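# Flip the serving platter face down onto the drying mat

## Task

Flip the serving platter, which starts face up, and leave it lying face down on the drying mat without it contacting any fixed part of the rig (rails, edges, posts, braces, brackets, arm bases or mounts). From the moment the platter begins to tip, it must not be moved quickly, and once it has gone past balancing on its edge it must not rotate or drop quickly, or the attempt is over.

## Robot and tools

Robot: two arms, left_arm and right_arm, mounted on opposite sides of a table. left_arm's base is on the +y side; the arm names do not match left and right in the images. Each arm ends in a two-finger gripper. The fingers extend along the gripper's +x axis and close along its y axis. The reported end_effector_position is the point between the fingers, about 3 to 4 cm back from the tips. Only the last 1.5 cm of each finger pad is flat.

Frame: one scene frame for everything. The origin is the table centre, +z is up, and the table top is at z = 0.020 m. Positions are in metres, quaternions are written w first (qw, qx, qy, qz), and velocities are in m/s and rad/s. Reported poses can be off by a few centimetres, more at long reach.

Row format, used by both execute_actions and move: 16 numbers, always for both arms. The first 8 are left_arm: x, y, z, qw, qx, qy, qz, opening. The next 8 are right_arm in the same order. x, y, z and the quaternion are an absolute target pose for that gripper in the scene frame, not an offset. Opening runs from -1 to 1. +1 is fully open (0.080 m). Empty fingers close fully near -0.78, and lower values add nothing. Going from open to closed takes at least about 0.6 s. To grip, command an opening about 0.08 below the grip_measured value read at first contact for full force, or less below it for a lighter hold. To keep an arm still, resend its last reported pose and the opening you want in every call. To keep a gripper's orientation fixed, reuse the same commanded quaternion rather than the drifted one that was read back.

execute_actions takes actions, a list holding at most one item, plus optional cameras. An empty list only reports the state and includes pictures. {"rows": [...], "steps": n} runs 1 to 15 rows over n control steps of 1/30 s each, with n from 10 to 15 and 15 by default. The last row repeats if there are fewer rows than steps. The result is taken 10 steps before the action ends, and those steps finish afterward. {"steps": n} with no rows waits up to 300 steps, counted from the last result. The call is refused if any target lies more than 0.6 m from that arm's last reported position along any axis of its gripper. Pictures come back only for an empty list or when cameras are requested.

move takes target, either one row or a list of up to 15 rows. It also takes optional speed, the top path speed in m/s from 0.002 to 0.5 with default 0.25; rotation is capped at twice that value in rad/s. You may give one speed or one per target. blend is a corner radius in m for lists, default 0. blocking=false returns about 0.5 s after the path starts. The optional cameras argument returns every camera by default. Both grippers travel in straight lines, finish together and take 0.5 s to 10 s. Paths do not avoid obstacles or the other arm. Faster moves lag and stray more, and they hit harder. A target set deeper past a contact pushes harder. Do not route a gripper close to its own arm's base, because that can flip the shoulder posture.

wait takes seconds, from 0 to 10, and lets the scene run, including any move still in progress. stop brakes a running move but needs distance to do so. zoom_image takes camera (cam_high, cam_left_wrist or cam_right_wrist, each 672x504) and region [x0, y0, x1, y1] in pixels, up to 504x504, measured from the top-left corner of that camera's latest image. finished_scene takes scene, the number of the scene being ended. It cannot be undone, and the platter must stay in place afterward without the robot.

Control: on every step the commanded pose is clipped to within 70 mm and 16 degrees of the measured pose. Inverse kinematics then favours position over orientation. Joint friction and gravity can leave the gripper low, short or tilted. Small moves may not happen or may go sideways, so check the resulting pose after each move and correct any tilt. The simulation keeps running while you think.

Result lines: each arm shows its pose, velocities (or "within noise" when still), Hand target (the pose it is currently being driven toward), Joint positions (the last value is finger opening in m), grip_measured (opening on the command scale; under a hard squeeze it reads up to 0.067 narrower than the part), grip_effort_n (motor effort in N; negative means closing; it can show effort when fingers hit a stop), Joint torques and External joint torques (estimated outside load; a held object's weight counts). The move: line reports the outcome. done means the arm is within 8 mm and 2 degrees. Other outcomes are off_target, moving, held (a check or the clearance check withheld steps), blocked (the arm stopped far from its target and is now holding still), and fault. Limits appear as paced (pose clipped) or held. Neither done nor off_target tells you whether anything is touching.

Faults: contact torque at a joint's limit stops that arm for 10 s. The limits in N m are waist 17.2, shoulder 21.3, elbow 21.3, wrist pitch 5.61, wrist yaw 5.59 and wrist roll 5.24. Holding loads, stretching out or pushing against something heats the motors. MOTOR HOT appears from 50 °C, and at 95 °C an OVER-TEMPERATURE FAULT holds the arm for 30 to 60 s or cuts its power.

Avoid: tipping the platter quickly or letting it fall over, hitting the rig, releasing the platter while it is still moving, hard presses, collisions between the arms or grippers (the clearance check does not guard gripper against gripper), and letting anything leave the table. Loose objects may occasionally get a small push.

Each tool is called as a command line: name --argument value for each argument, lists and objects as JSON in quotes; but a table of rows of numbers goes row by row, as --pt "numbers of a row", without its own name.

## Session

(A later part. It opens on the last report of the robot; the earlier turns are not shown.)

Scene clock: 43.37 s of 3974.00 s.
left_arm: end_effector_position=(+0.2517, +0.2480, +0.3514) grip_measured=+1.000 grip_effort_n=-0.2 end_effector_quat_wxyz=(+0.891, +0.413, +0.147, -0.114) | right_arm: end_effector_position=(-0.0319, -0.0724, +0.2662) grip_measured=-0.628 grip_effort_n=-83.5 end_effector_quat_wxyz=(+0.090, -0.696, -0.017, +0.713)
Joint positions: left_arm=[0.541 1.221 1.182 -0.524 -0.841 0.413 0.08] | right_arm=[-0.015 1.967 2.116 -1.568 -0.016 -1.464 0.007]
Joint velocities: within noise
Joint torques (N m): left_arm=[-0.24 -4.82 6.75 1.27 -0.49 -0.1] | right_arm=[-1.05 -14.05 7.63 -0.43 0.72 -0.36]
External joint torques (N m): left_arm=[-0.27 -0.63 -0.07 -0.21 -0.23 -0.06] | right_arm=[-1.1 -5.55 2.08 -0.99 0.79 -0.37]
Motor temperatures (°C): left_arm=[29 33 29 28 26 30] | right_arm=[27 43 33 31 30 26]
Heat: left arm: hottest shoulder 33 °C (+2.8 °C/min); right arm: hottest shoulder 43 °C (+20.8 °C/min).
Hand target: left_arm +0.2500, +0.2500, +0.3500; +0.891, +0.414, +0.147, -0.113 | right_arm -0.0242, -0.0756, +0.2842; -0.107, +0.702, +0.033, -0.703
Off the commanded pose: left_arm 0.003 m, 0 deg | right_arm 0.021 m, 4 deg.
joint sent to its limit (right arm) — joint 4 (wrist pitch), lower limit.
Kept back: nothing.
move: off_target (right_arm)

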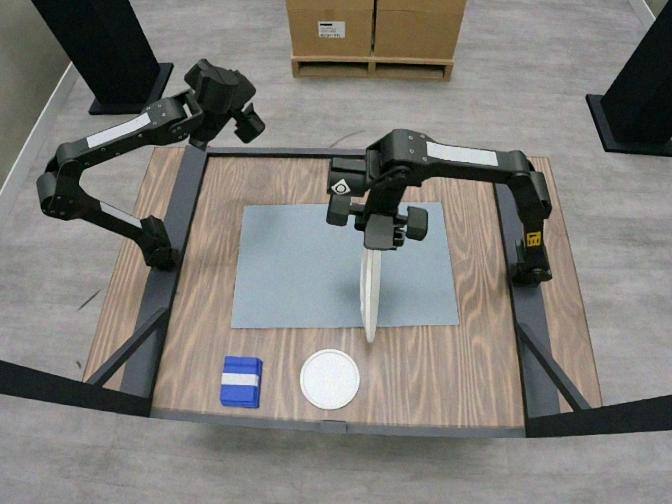

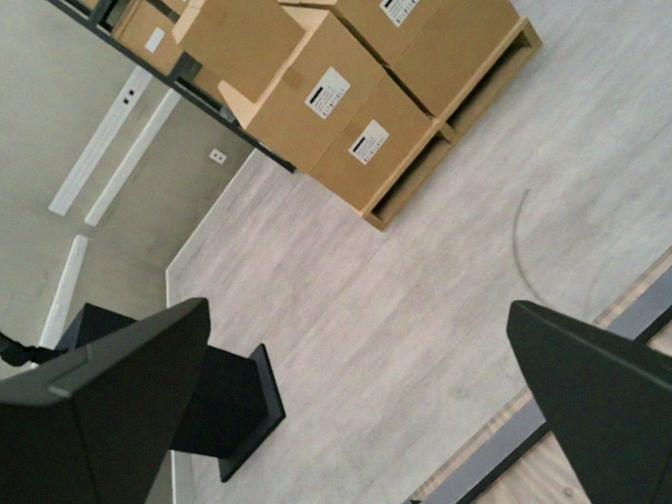

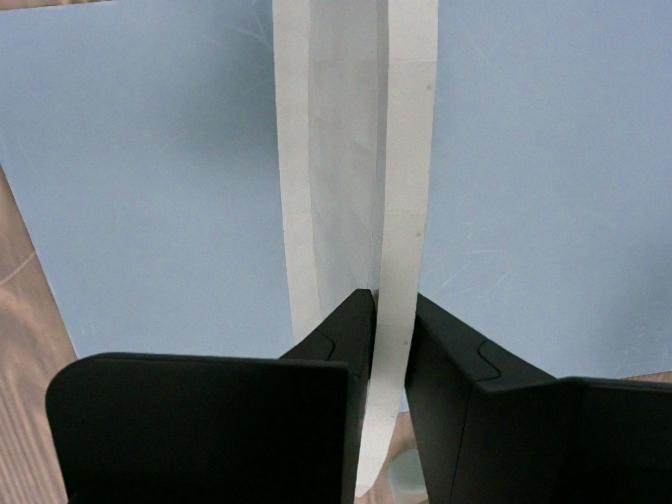

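move --pt "0.25 0.25 0.35 0.891 0.414 0.147 -0.113 1 0.01 -0.03 0.275 0.147 -0.695 -0.147 0.695 -1" --pt "0.25 0.25 0.35 0.891 0.414 0.147 -0.113 1 0.01 0.0 0.255 0.183 -0.683 -0.183 0.683 -1" --speed 0.06 --blend 0.02

move --pt "0.25 0.25 0.35 0.891 0.414 0.147 -0.113 1 0.01 -0.055 0.185 0.2706 -0.6533 -0.2706 0.6533 -1" --speed 0.05

zoom_image --camera "cam_high" --region '[220, 140, 460, 350]'

Scene clock: 47.77 s of 3974.00 s.
left_arm: end_effector_position=(+0.2517, +0.2480, +0.3514) grip_measured=+1.000 grip_effort_n=-0.2 end_effector_quat_wxyz=(+0.891, +0.413, +0.147, -0.114) | right_arm: end_effector_position=(+0.0005, -0.0038, +0.2435) grip_measured=-0.362 grip_effort_n=-83.5 end_effector_quat_wxyz=(+0.163, -0.680, -0.168, +0.695)
Joint positions: left_arm=[0.541 1.221 1.182 -0.524 -0.841 0.413 0.08] | right_arm=[-0.1 1.925 1.875 -1.052 -0.06 -1.649 0.019]
Joint velocities: within noise
Joint torques (N m): left_arm=[-0.25 -4.81 6.75 1.27 -0.49 -0.1] | right_arm=[-1.41 -13.4 5.32 2.81 0.32 -0.28]
External joint torques (N m): left_arm=[-0.27 -0.75 0.02 -0.19 -0.23 -0.06] | right_arm=[-1.41 -4.37 -1.04 1.78 0.4 -0.31]
Motor temperatures (°C): left_arm=[29 33 29 28 26 30] | right_arm=[27 45 34 33 30 26]
Heat: left arm: hottest shoulder 33 °C (+2.5 °C/min); right arm: hottest shoulder 45 °C (+21.4 °C/min).
Hand target: left_arm +0.2500, +0.2500, +0.3500; +0.891, +0.414, +0.147, -0.113 | right_arm +0.0100, -0.0004, +0.2551; -0.183, +0.683, +0.183, -0.683
Off the commanded pose: left_arm 0.003 m, 0 deg | right_arm 0.015 m, 3 deg.
Kept back: nothing.
move: off_target (right_arm)

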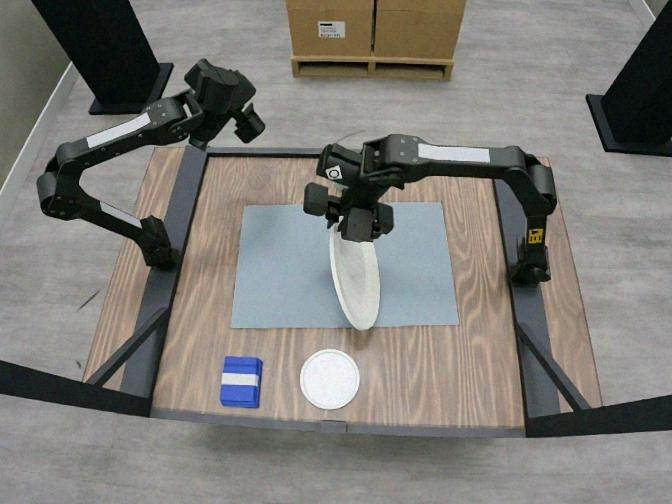

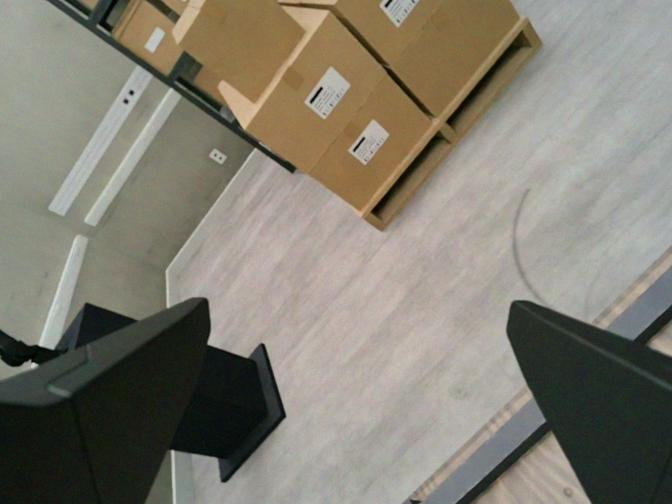

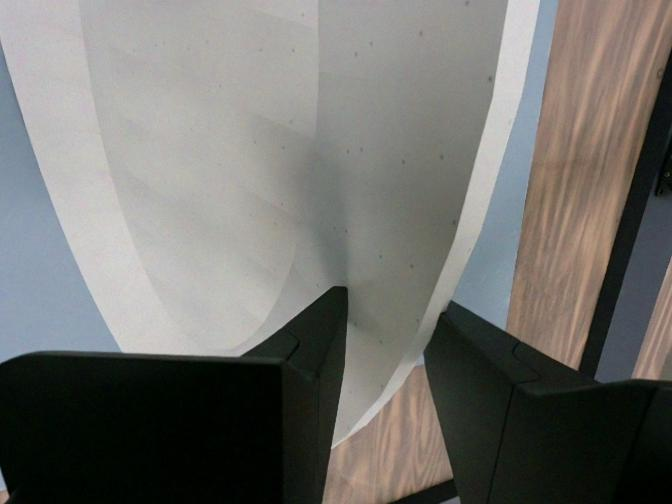

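Scene clock: 50.70 s of 3974.00 s.
left_arm: end_effector_position=(+0.2517, +0.2480, +0.3514) grip_measured=+1.000 grip_effort_n=-0.2 end_effector_quat_wxyz=(+0.891, +0.413, +0.147, -0.114) | right_arm: end_effector_position=(+0.0099, -0.0518, +0.1862) grip_measured=-0.764 grip_effort_n=-83.5 end_effector_quat_wxyz=(+0.271, -0.655, -0.270, +0.652)
Joint positions: left_arm=[0.541 1.221 1.182 -0.524 -0.841 0.413 0.08] | right_arm=[-0.142 1.547 1.043 -0.285 -0.085 -1.659 0.001]
Joint velocities: within noise
Joint torques (N m): left_arm=[-0.25 -4.8 6.76 1.27 -0.49 -0.1] | right_arm=[-0.32 -9.01 4.29 1.36 -0.3 -0.1]
External joint torques (N m): left_arm=[-0.23 -0.73 -0.01 -0.2 -0.24 -0.07] | right_arm=[-0.35 -2.46 -2.46 -0.06 -0.22 -0.13]
Motor temperatures (°C): left_arm=[29 33 29 28 26 30] | right_arm=[27 44 33 33 30 26]
Heat: left arm: hottest shoulder 33 °C (+2.4 °C/min); right arm: hottest shoulder 44 °C (+18.9 °C/min).
Hand target: left_arm +0.2500, +0.2500, +0.3500; +0.891, +0.414, +0.147, -0.113 | right_arm +0.0099, -0.0549, +0.1851; -0.271, +0.653, +0.271, -0.653
Off the commanded pose: left_arm 0.003 m, 0 deg | right_arm 0.003 m, 0 deg.
Kept back: nothing.
move: done

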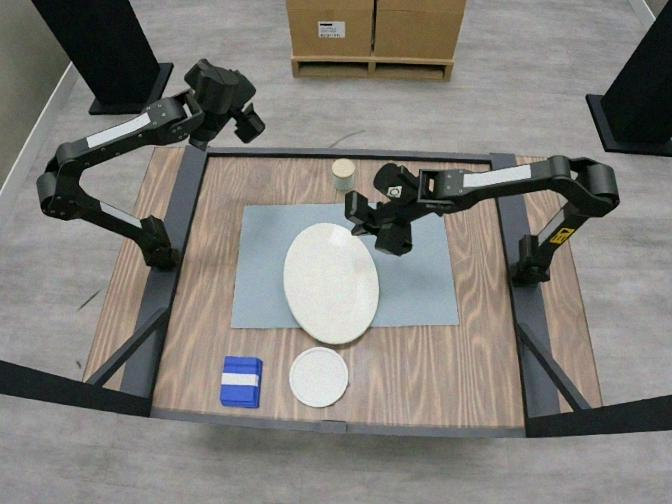

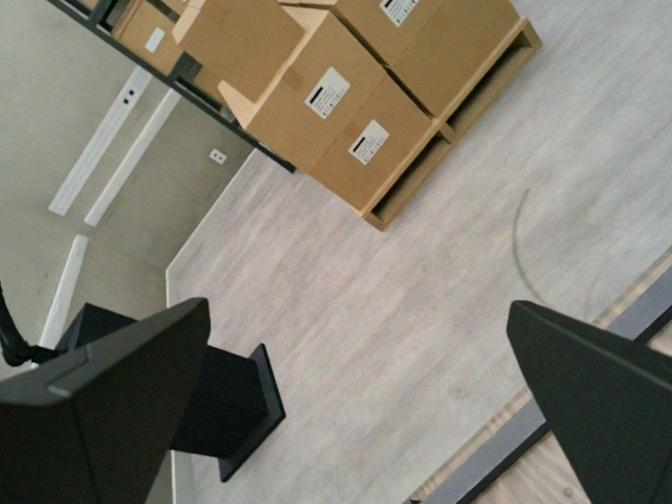

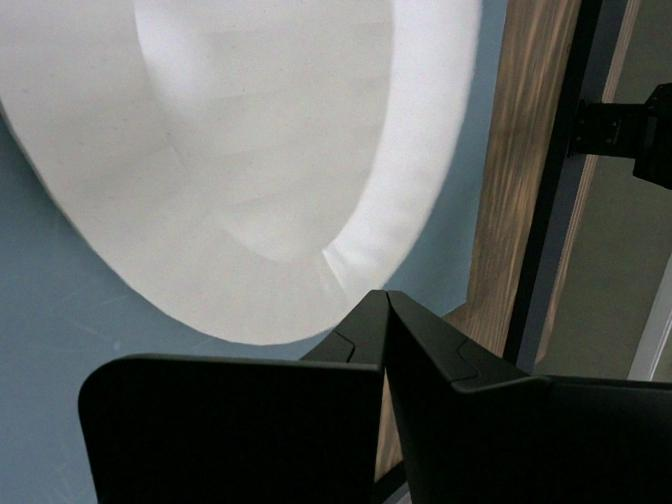

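Scaled by 2.100 from the camera's 672x504 image, which has a finer 960x720 frame.

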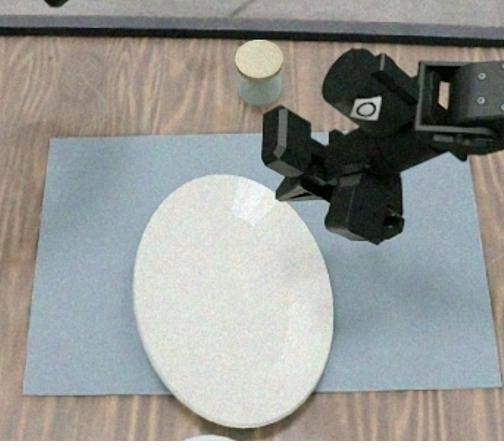

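move --pt "0.25 0.25 0.35 0.891 0.414 0.147 -0.113 1 -0.02 -0.14 0.22 0.2706 -0.6533 -0.2706 0.6533 -1" --pt "0.25 0.25 0.35 0.891 0.414 0.147 -0.113 1 -0.042 -0.165 0.14 0.6355 0.2302 0.6686 0.31 0.15" --speed 0.3

zoom_image --camera "cam_high" --region '[250, 180, 480, 380]'

Scene clock: 60.73 s of 3974.00 s.
left_arm: end_effector_position=(+0.2517, +0.2480, +0.3514) grip_measured=+1.000 grip_effort_n=-0.2 end_effector_quat_wxyz=(+0.891, +0.413, +0.147, -0.114) | right_arm: end_effector_position=(-0.0406, -0.1621, +0.1430) grip_measured=+0.146 grip_effort_n=15.1 end_effector_quat_wxyz=(+0.637, +0.232, +0.667, +0.311)
Joint positions: left_arm=[0.541 1.221 1.182 -0.524 -0.841 0.413 0.08] | right_arm=[-0.019 1.128 0.548 -0.205 -0.085 1.481 0.042]
Joint velocities: within noise
Joint torques (N m): left_arm=[-0.25 -4.81 6.76 1.27 -0.49 -0.1] | right_arm=[0.15 -4.82 4.13 1.38 -0.04 0.06]
External joint torques (N m): left_arm=[-0.24 -0.75 0.04 -0.18 -0.24 -0.07] | right_arm=[0.16 -1.58 -2.44 -0.04 -0.04 0.09]
Motor temperatures (°C): left_arm=[29 33 30 28 26 30] | right_arm=[27 42 33 33 30 26]
Heat: left arm: hottest shoulder 33 °C (+2.0 °C/min); right arm: hottest shoulder 42 °C (+14.1 °C/min).
Hand target: left_arm +0.2500, +0.2500, +0.3500; +0.891, +0.414, +0.147, -0.113 | right_arm -0.0420, -0.1650, +0.1400; +0.636, +0.230, +0.669, +0.310
Off the commanded pose: left_arm 0.003 m, 0 deg | right_arm 0.004 m, 0 deg.
Kept back: nothing.
move: done

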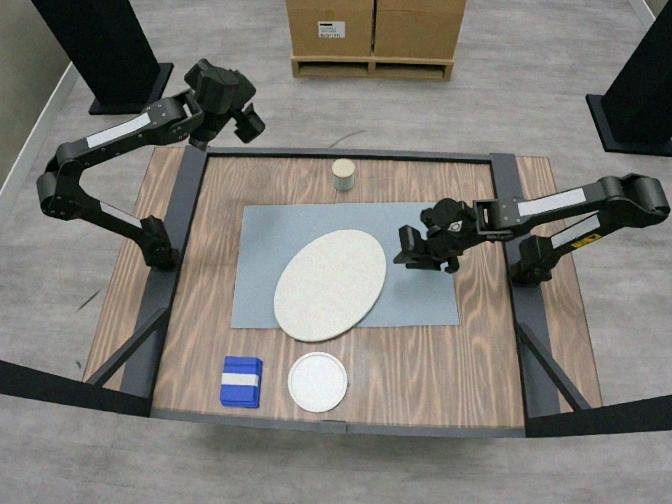

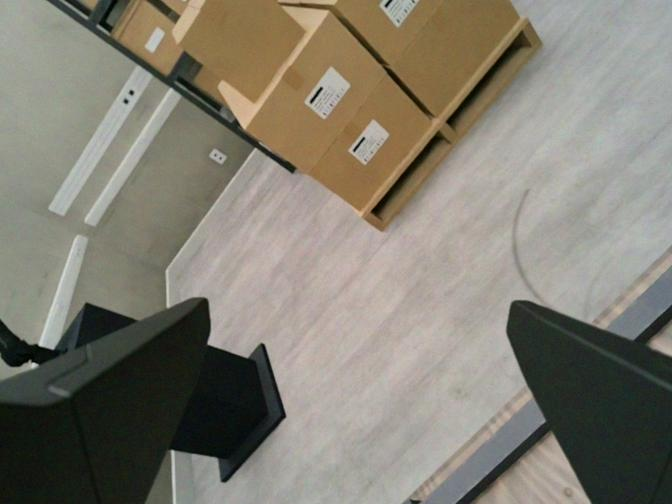

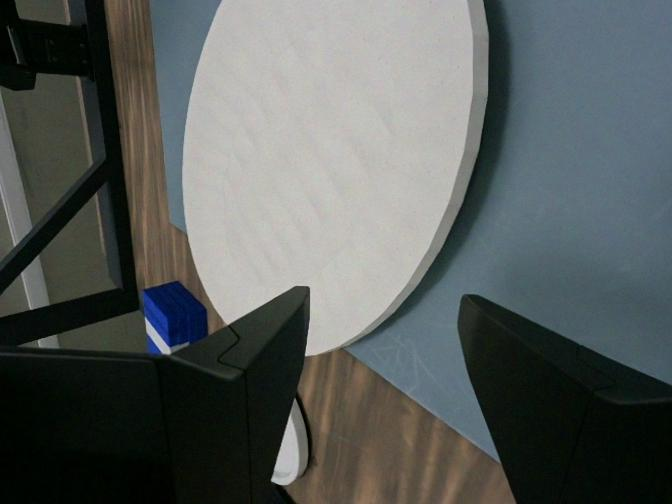

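Scaled by 2.191 from the camera's 672x504 image, which has a finer 960x720 frame.

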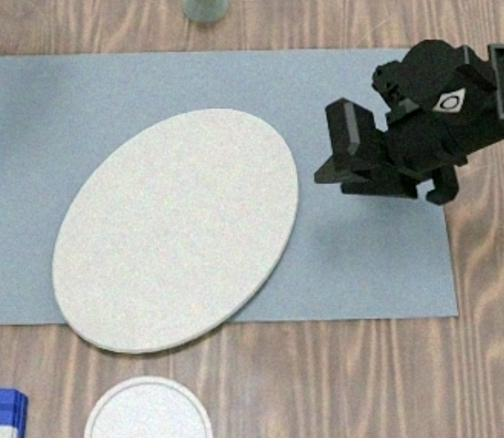

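move --pt "0.25 0.25 0.35 0.891 0.414 0.147 -0.113 1 -0.141 -0.152 0.12 0.6964 0.4056 0.5793 0.1227 0.15" --pt "0.25 0.25 0.35 0.891 0.414 0.147 -0.113 1 -0.141 -0.152 0.064 0.6964 0.4056 0.5793 0.1227 0.15" --speed 0.1

zoom_image --camera "cam_high" --region '[250, 180, 480, 380]'

Scene clock: 65.33 s of 3974.00 s.
left_arm: end_effector_position=(+0.2517, +0.2480, +0.3514) grip_measured=+1.000 grip_effort_n=-0.2 end_effector_quat_wxyz=(+0.891, +0.413, +0.147, -0.114) | right_arm: end_effector_position=(-0.1432, -0.1489, +0.0691) grip_measured=+0.147 grip_effort_n=15.1 end_effector_quat_wxyz=(+0.690, +0.409, +0.584, +0.123)
Joint positions: left_arm=[0.541 1.221 1.182 -0.524 -0.841 0.413 0.08] | right_arm=[0.618 1.68 0.704 -0.133 0.663 2.485 0.042]
Joint velocities: within noise
Joint torques (N m): left_arm=[-0.25 -4.81 6.76 1.27 -0.49 -0.1] | right_arm=[0.25 -5.63 2.99 0.9 0.64 -0.03]
External joint torques (N m): left_arm=[-0.26 -0.6 -0.09 -0.22 -0.23 -0.06] | right_arm=[0.24 0.22 -1.96 -0.01 0.26 0.01]
Motor temperatures (°C): left_arm=[29 33 30 29 26 30] | right_arm=[27 41 33 33 30 26]
Heat: left arm: hottest shoulder 33 °C (+1.0 °C/min); right arm: hottest shoulder 41 °C (+13.1 °C/min).
Hand target: left_arm +0.2500, +0.2500, +0.3500; +0.891, +0.414, +0.147, -0.113 | right_arm -0.1410, -0.1520, +0.0641; +0.696, +0.405, +0.579, +0.123
Off the commanded pose: left_arm 0.003 m, 0 deg | right_arm 0.006 m, 1 deg.
Kept back: nothing.
move: done

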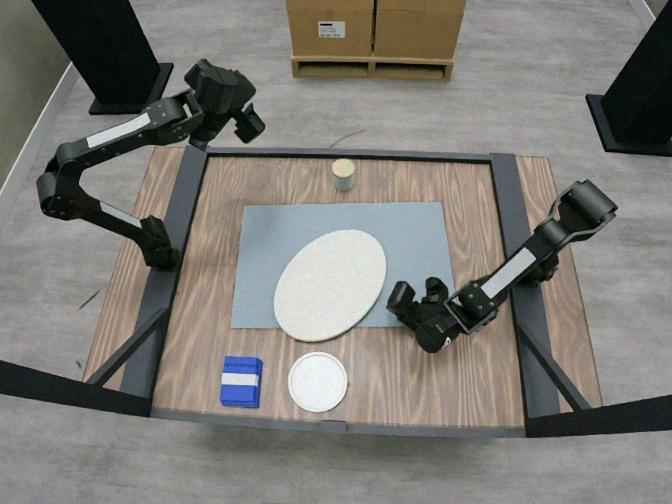

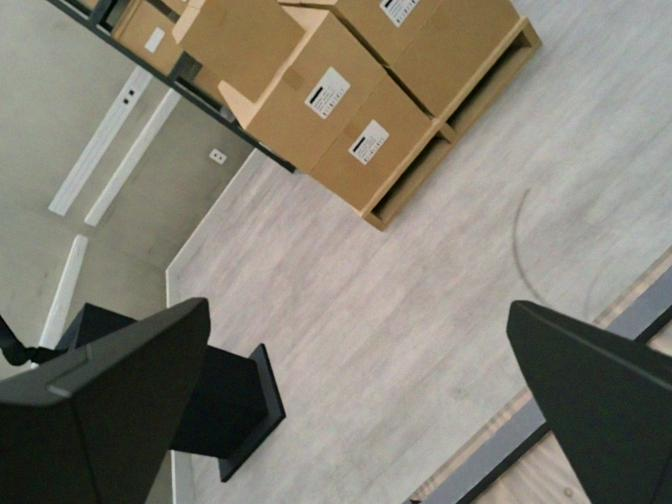

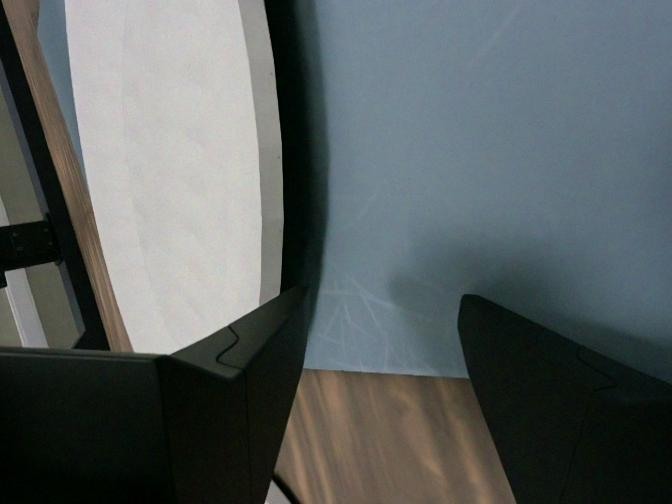

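Scaled by 2.191 from the camera's 672x504 image, which has a finer 960x720 frame.

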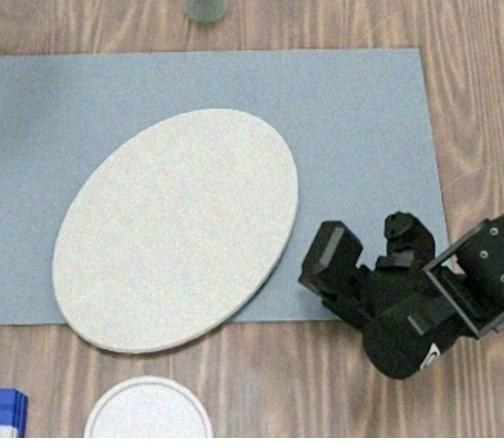

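move --pt "0.25 0.25 0.35 0.891 0.414 0.147 -0.113 1 -0.122 -0.113 0.06 0.6964 0.4056 0.5793 0.1227 0.15" --pt "0.25 0.25 0.35 0.891 0.414 0.147 -0.113 1 -0.104 -0.074 0.058 0.6964 0.4056 0.5793 0.1227 0.15" --pt "0.25 0.25 0.35 0.891 0.414 0.147 -0.113 1 -0.104 -0.074 0.058 0.6964 0.4056 0.5793 0.1227 -0.3" --speed 0.05

zoom_image --camera "cam_high" --region '[250, 180, 480, 380]'

Scene clock: 68.47 s of 3974.00 s.
left_arm: end_effector_position=(+0.2517, +0.2480, +0.3514) grip_measured=+1.000 grip_effort_n=-0.2 end_effector_quat_wxyz=(+0.891, +0.413, +0.147, -0.114) | right_arm: end_effector_position=(-0.1115, -0.0764, +0.0643) grip_measured=-0.292 grip_effort_n=-35.1 end_effector_quat_wxyz=(+0.689, +0.404, +0.587, +0.130)
Joint positions: left_arm=[0.541 1.221 1.182 -0.524 -0.841 0.413 0.08] | right_arm=[0.394 1.832 0.843 0.026 0.539 2.23 0.022]
Joint velocities: within noise
Joint torques (N m): left_arm=[-0.26 -4.81 6.76 1.27 -0.49 -0.1] | right_arm=[-1.29 -5.61 4.68 1.22 0.59 -0.13]
External joint torques (N m): left_arm=[-0.26 -0.74 0.02 -0.19 -0.24 -0.07] | right_arm=[-1.28 1.6 -0.49 0.09 0.28 -0.09]
Motor temperatures (°C): left_arm=[29 33 30 29 26 30] | right_arm=[27 40 33 33 30 26]
Heat: left arm: hottest shoulder 33 °C (+1.0 °C/min); right arm: hottest shoulder 40 °C (+12.1 °C/min).
Hand target: left_arm +0.2500, +0.2500, +0.3500; +0.891, +0.414, +0.147, -0.113 | right_arm -0.1040, -0.0744, +0.0581; +0.696, +0.405, +0.579, +0.123
Off the commanded pose: left_arm 0.003 m, 0 deg | right_arm 0.010 m, 2 deg.
Kept back: nothing.
move: off_target (right_arm); target 3's new opening was sent with right_arm's hand 0.012 m and 2 deg from that target

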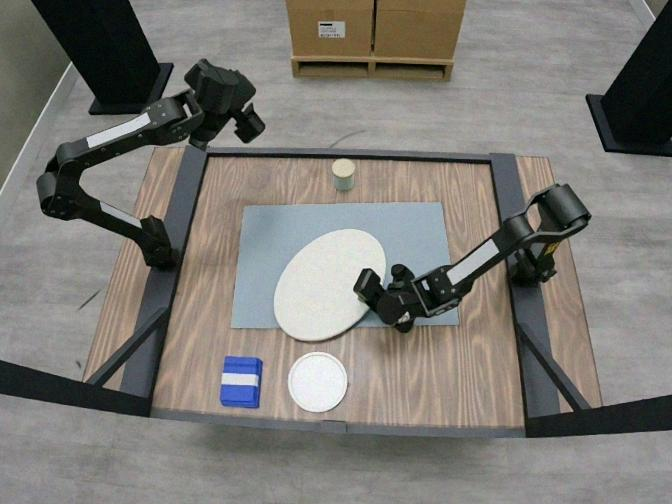

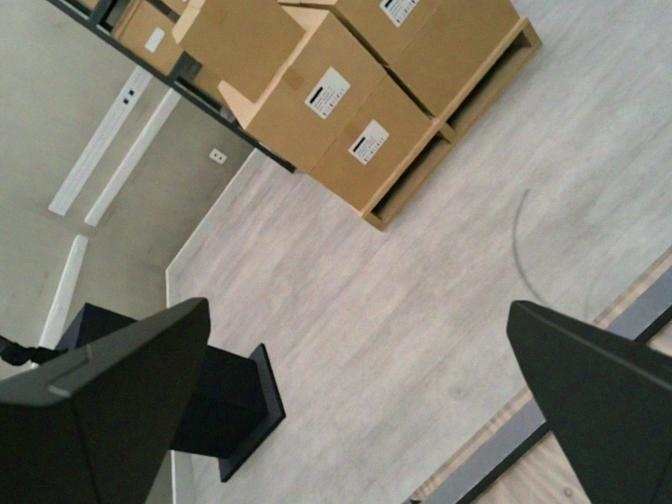

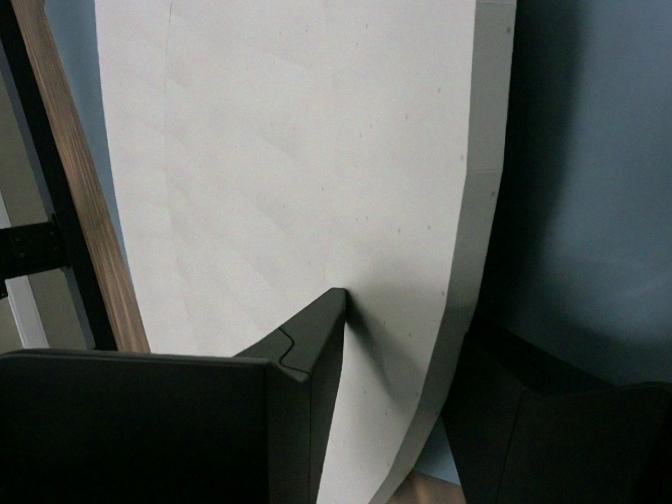

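Scaled by 2.191 from the camera's 672x504 image, which has a finer 960x720 frame.

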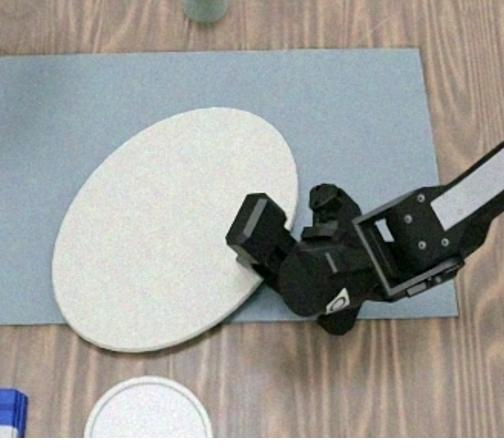

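move --pt "0.25 0.25 0.35 0.891 0.414 0.147 -0.113 1 -0.104 -0.072 0.108 0.6686 0.4912 0.5086 0.2303 -0.4" --pt "0.25 0.25 0.35 0.891 0.414 0.147 -0.113 1 -0.104 -0.072 0.108 0.6686 0.4912 0.5086 0.2303 -0.55" --pt "0.25 0.25 0.35 0.891 0.414 0.147 -0.113 1 -0.104 -0.072 0.108 0.6686 0.4912 0.5086 0.2303 -0.8" --speed 0.05

zoom_image --camera "cam_high" --region '[250, 180, 480, 380]'

Scene clock: 74.03 s of 3974.00 s.
left_arm: end_effector_position=(+0.2517, +0.2480, +0.3514) grip_measured=+1.000 grip_effort_n=-0.2 end_effector_quat_wxyz=(+0.891, +0.413, +0.147, -0.114) | right_arm: end_effector_position=(-0.1069, -0.0764, +0.0957) grip_measured=-0.637 grip_effort_n=-83.5 end_effector_quat_wxyz=(+0.678, +0.474, +0.515, +0.227)
Joint positions: left_arm=[0.541 1.221 1.182 -0.524 -0.841 0.413 0.08] | right_arm=[0.45 1.787 0.71 0.353 0.755 2.091 0.006]
Joint velocities: within noise
Joint torques (N m): left_arm=[-0.25 -4.81 6.74 1.27 -0.49 -0.11] | right_arm=[-0.78 -10.45 4.73 1.89 0.77 -0.31]
External joint torques (N m): left_arm=[-0.25 -0.64 -0.04 -0.19 -0.23 -0.07] | right_arm=[-0.78 -3.82 -0.24 0.61 0.45 -0.26]
Motor temperatures (°C): left_arm=[29 33 30 29 26 30] | right_arm=[27 40 33 34 31 26]
Heat: left arm: hottest shoulder 33 °C (+1.0 °C/min); right arm: hottest shoulder 40 °C (+10.2 °C/min).
Hand target: left_arm +0.2500, +0.2500, +0.3500; +0.891, +0.414, +0.147, -0.113 | right_arm -0.1039, -0.0721, +0.1080; +0.669, +0.491, +0.508, +0.230
Off the commanded pose: left_arm 0.003 m, 0 deg | right_arm 0.013 m, 2 deg.
Kept back: nothing.
move: off_target (right_arm); target 2's new opening was sent with right_arm's hand 0.016 m and 3 deg from that target; target 3's new opening was sent with right_arm's hand 0.016 m and 3 deg from that target

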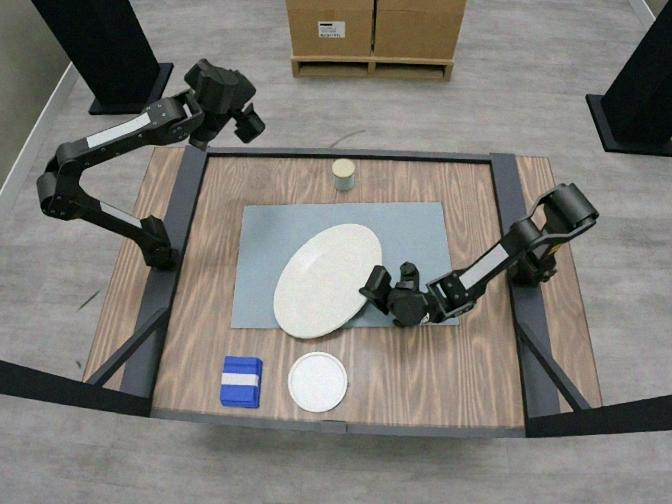

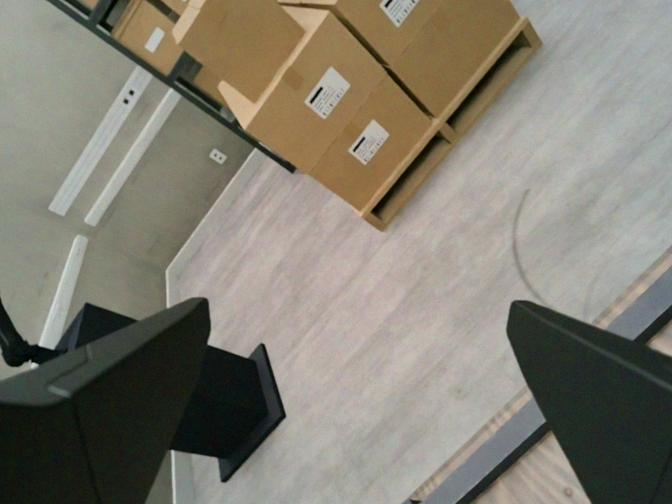

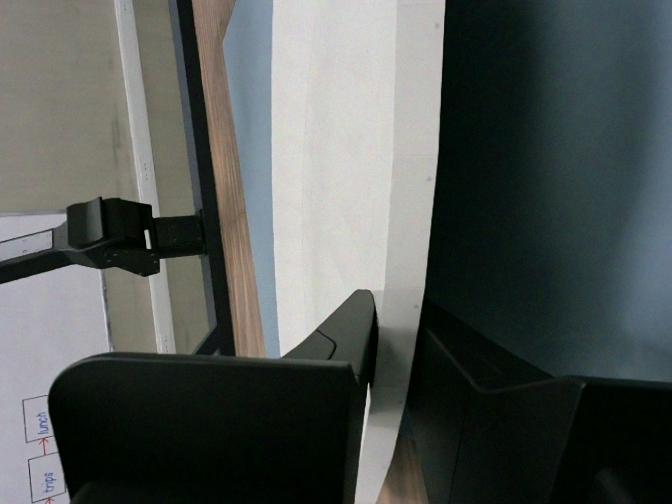

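Scaled by 2.191 from the camera's 672x504 image, which has a finer 960x720 frame.

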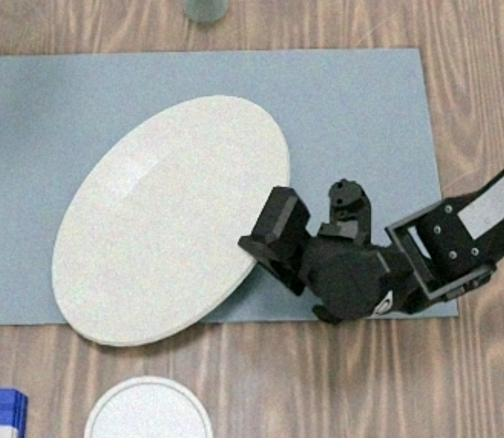

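move --pt "0.25 0.25 0.35 0.891 0.414 0.147 -0.113 1 -0.092 -0.047 0.165 0.6964 0.4056 0.5793 0.1227 -1" --pt "0.25 0.25 0.35 0.891 0.414 0.147 -0.113 1 -0.088 -0.04 0.215 0.7065 0.3265 0.6272 0.0308 -1" --speed 0.05 --blend 0.02

move --pt "0.25 0.25 0.35 0.891 0.414 0.147 -0.113 1 -0.09 -0.06 0.28 0.7025 0.2244 0.6705 -0.08 -1" --pt "0.25 0.25 0.35 0.891 0.414 0.147 -0.113 1 -0.06 -0.09 0.32 0.7025 0.2244 0.6705 -0.08 -1" --speed 0.06 --blend 0.02

zoom_image --camera "cam_high" --region '[250, 140, 480, 360]'

Scene clock: 81.27 s of 3974.00 s.
left_arm: end_effector_position=(+0.2517, +0.2480, +0.3514) grip_measured=+1.000 grip_effort_n=-0.2 end_effector_quat_wxyz=(+0.891, +0.413, +0.147, -0.114) | right_arm: end_effector_position=(-0.0867, -0.0416, +0.2031) grip_measured=-0.637 grip_effort_n=-83.5 end_effector_quat_wxyz=(+0.712, +0.319, +0.625, +0.025)
Joint positions: left_arm=[0.541 1.221 1.182 -0.524 -0.841 0.413 0.08] | right_arm=[0.235 1.826 1.582 -0.929 0.325 2.188 0.006]
Joint velocities: within noise
Joint torques (N m): left_arm=[-0.24 -4.81 6.75 1.27 -0.49 -0.1] | right_arm=[0.09 -11.18 7.78 -0.22 0.2 -0.04]
External joint torques (N m): left_arm=[-0.25 -0.69 0.01 -0.19 -0.23 -0.06] | right_arm=[0.1 -2.86 1.42 -1.11 -0.03 -0.01]
Motor temperatures (°C): left_arm=[29 33 30 29 26 30] | right_arm=[27 41 34 33 31 26]
Heat: left arm: hottest shoulder 33 °C (+1.0 °C/min); right arm: hottest shoulder 41 °C (+9.1 °C/min).
Hand target: left_arm +0.2500, +0.2500, +0.3500; +0.891, +0.414, +0.147, -0.113 | right_arm -0.0879, -0.0402, +0.2150; +0.706, +0.327, +0.627, +0.031
Off the commanded pose: left_arm 0.003 m, 0 deg | right_arm 0.012 m, 1 deg.
Kept back: nothing.
move: off_target (right_arm)

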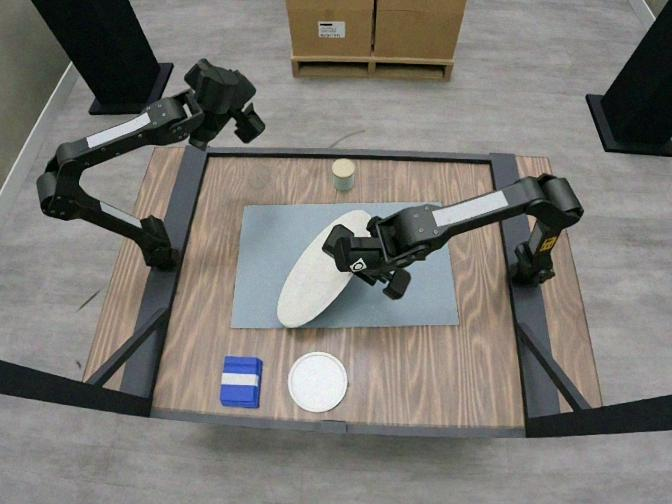

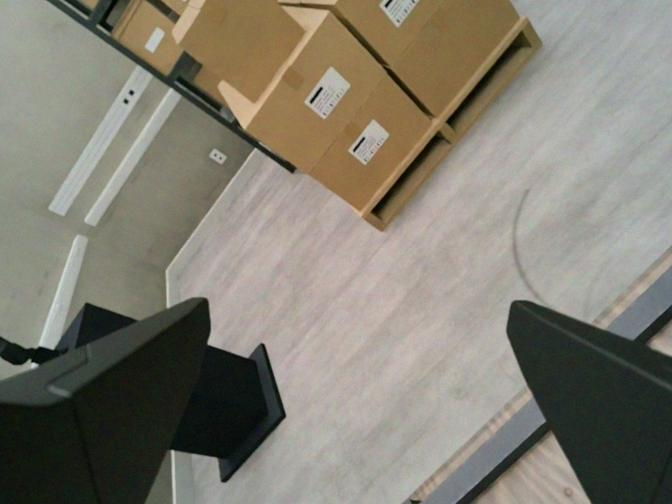

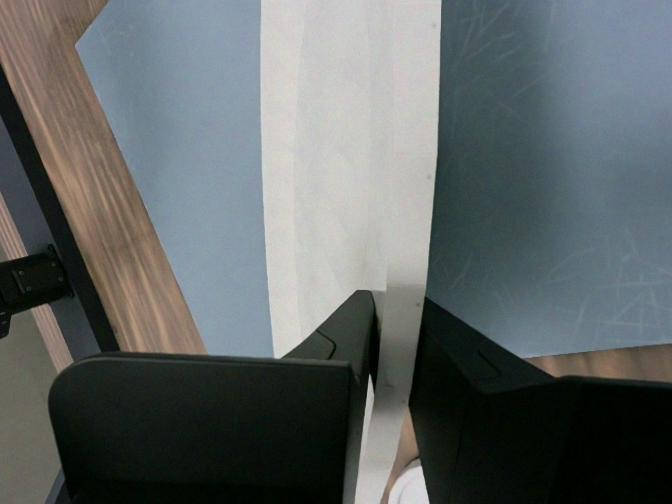

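Scene clock: 85.23 s of 3974.00 s.
left_arm: end_effector_position=(+0.2517, +0.2480, +0.3514) grip_measured=+1.000 grip_effort_n=-0.2 end_effector_quat_wxyz=(+0.891, +0.413, +0.147, -0.114) | right_arm: end_effector_position=(-0.0630, -0.0814, +0.2897) grip_measured=-0.637 grip_effort_n=-83.5 end_effector_quat_wxyz=(+0.696, +0.231, +0.676, -0.067) end_effector_velocity=(-0.004, -0.005, -0.006) end_effector_angular_velocity=(-0.032, +0.030, +0.012)
Joint positions: left_arm=[0.541 1.221 1.182 -0.524 -0.841 0.413 0.08] | right_arm=[0.115 1.915 2.132 -1.578 0.104 2.118 0.006]
Joint velocities: left_arm=[within noise] | right_arm=[-0.002 -0.002 -0.022 -0.007 -0.037 -0.007 0]
Joint torques (N m): left_arm=[-0.24 -4.81 6.76 1.27 -0.49 -0.1] | right_arm=[0.05 -18 6.53 0.37 0.41 -0.1]
External joint torques (N m): left_arm=[-0.23 -0.64 -0.03 -0.2 -0.23 -0.06] | right_arm=[0.05 -9.99 1.07 -0.24 0.29 -0.09]
Motor temperatures (°C): left_arm=[29 33 30 29 26 30] | right_arm=[27 43 35 33 31 26]
Heat: left arm: hottest shoulder 33 °C (+1.0 °C/min); right arm: hottest shoulder 43 °C (+8.1 °C/min).
Hand target: left_arm +0.2500, +0.2500, +0.3500; +0.891, +0.414, +0.147, -0.113 | right_arm -0.0599, -0.0904, +0.3185; +0.686, +0.260, +0.679, -0.039
Off the commanded pose: left_arm 0.003 m, 0 deg | right_arm 0.032 m, 2 deg.
joint sent to its limit (right arm) — joint 4 (wrist pitch), lower limit.
Kept back: nothing.
move: off_target (right_arm)

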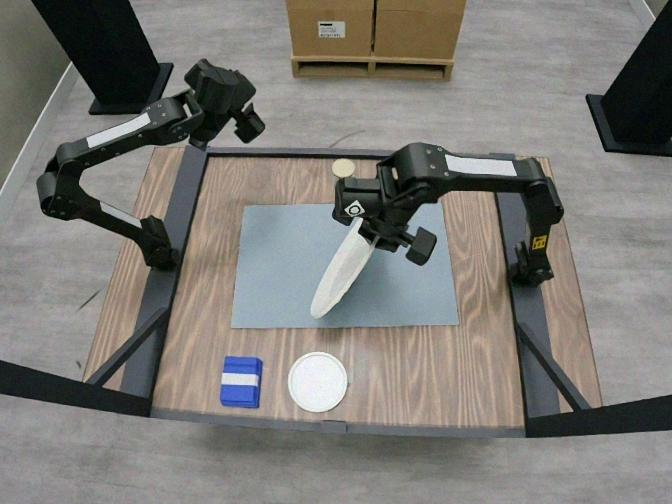

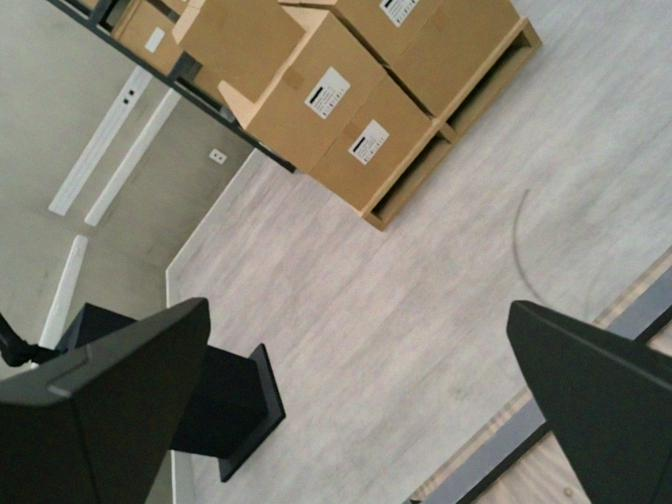

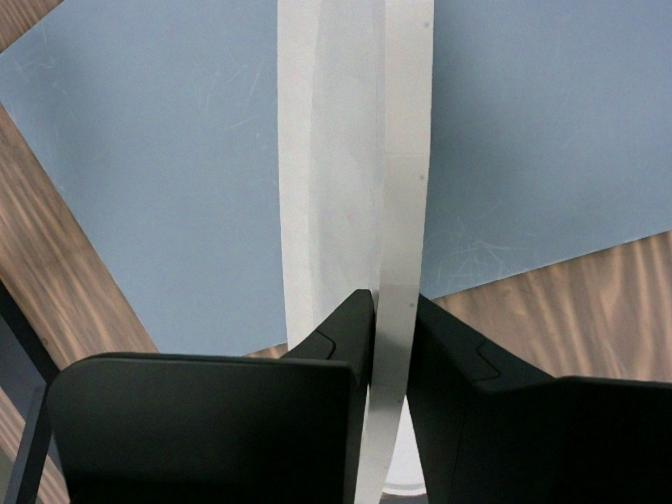

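Scaled by 2.191 from the camera's 672x504 image, which has a finer 960x720 frame.

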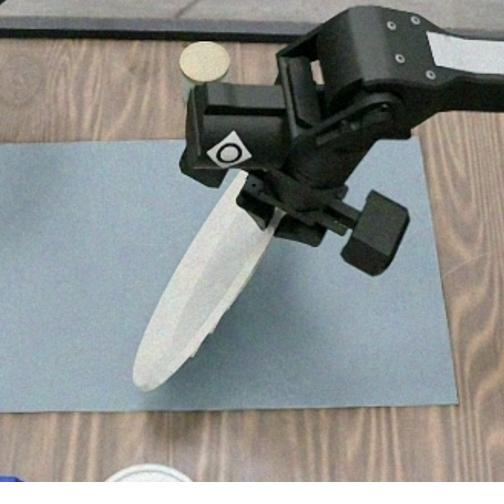

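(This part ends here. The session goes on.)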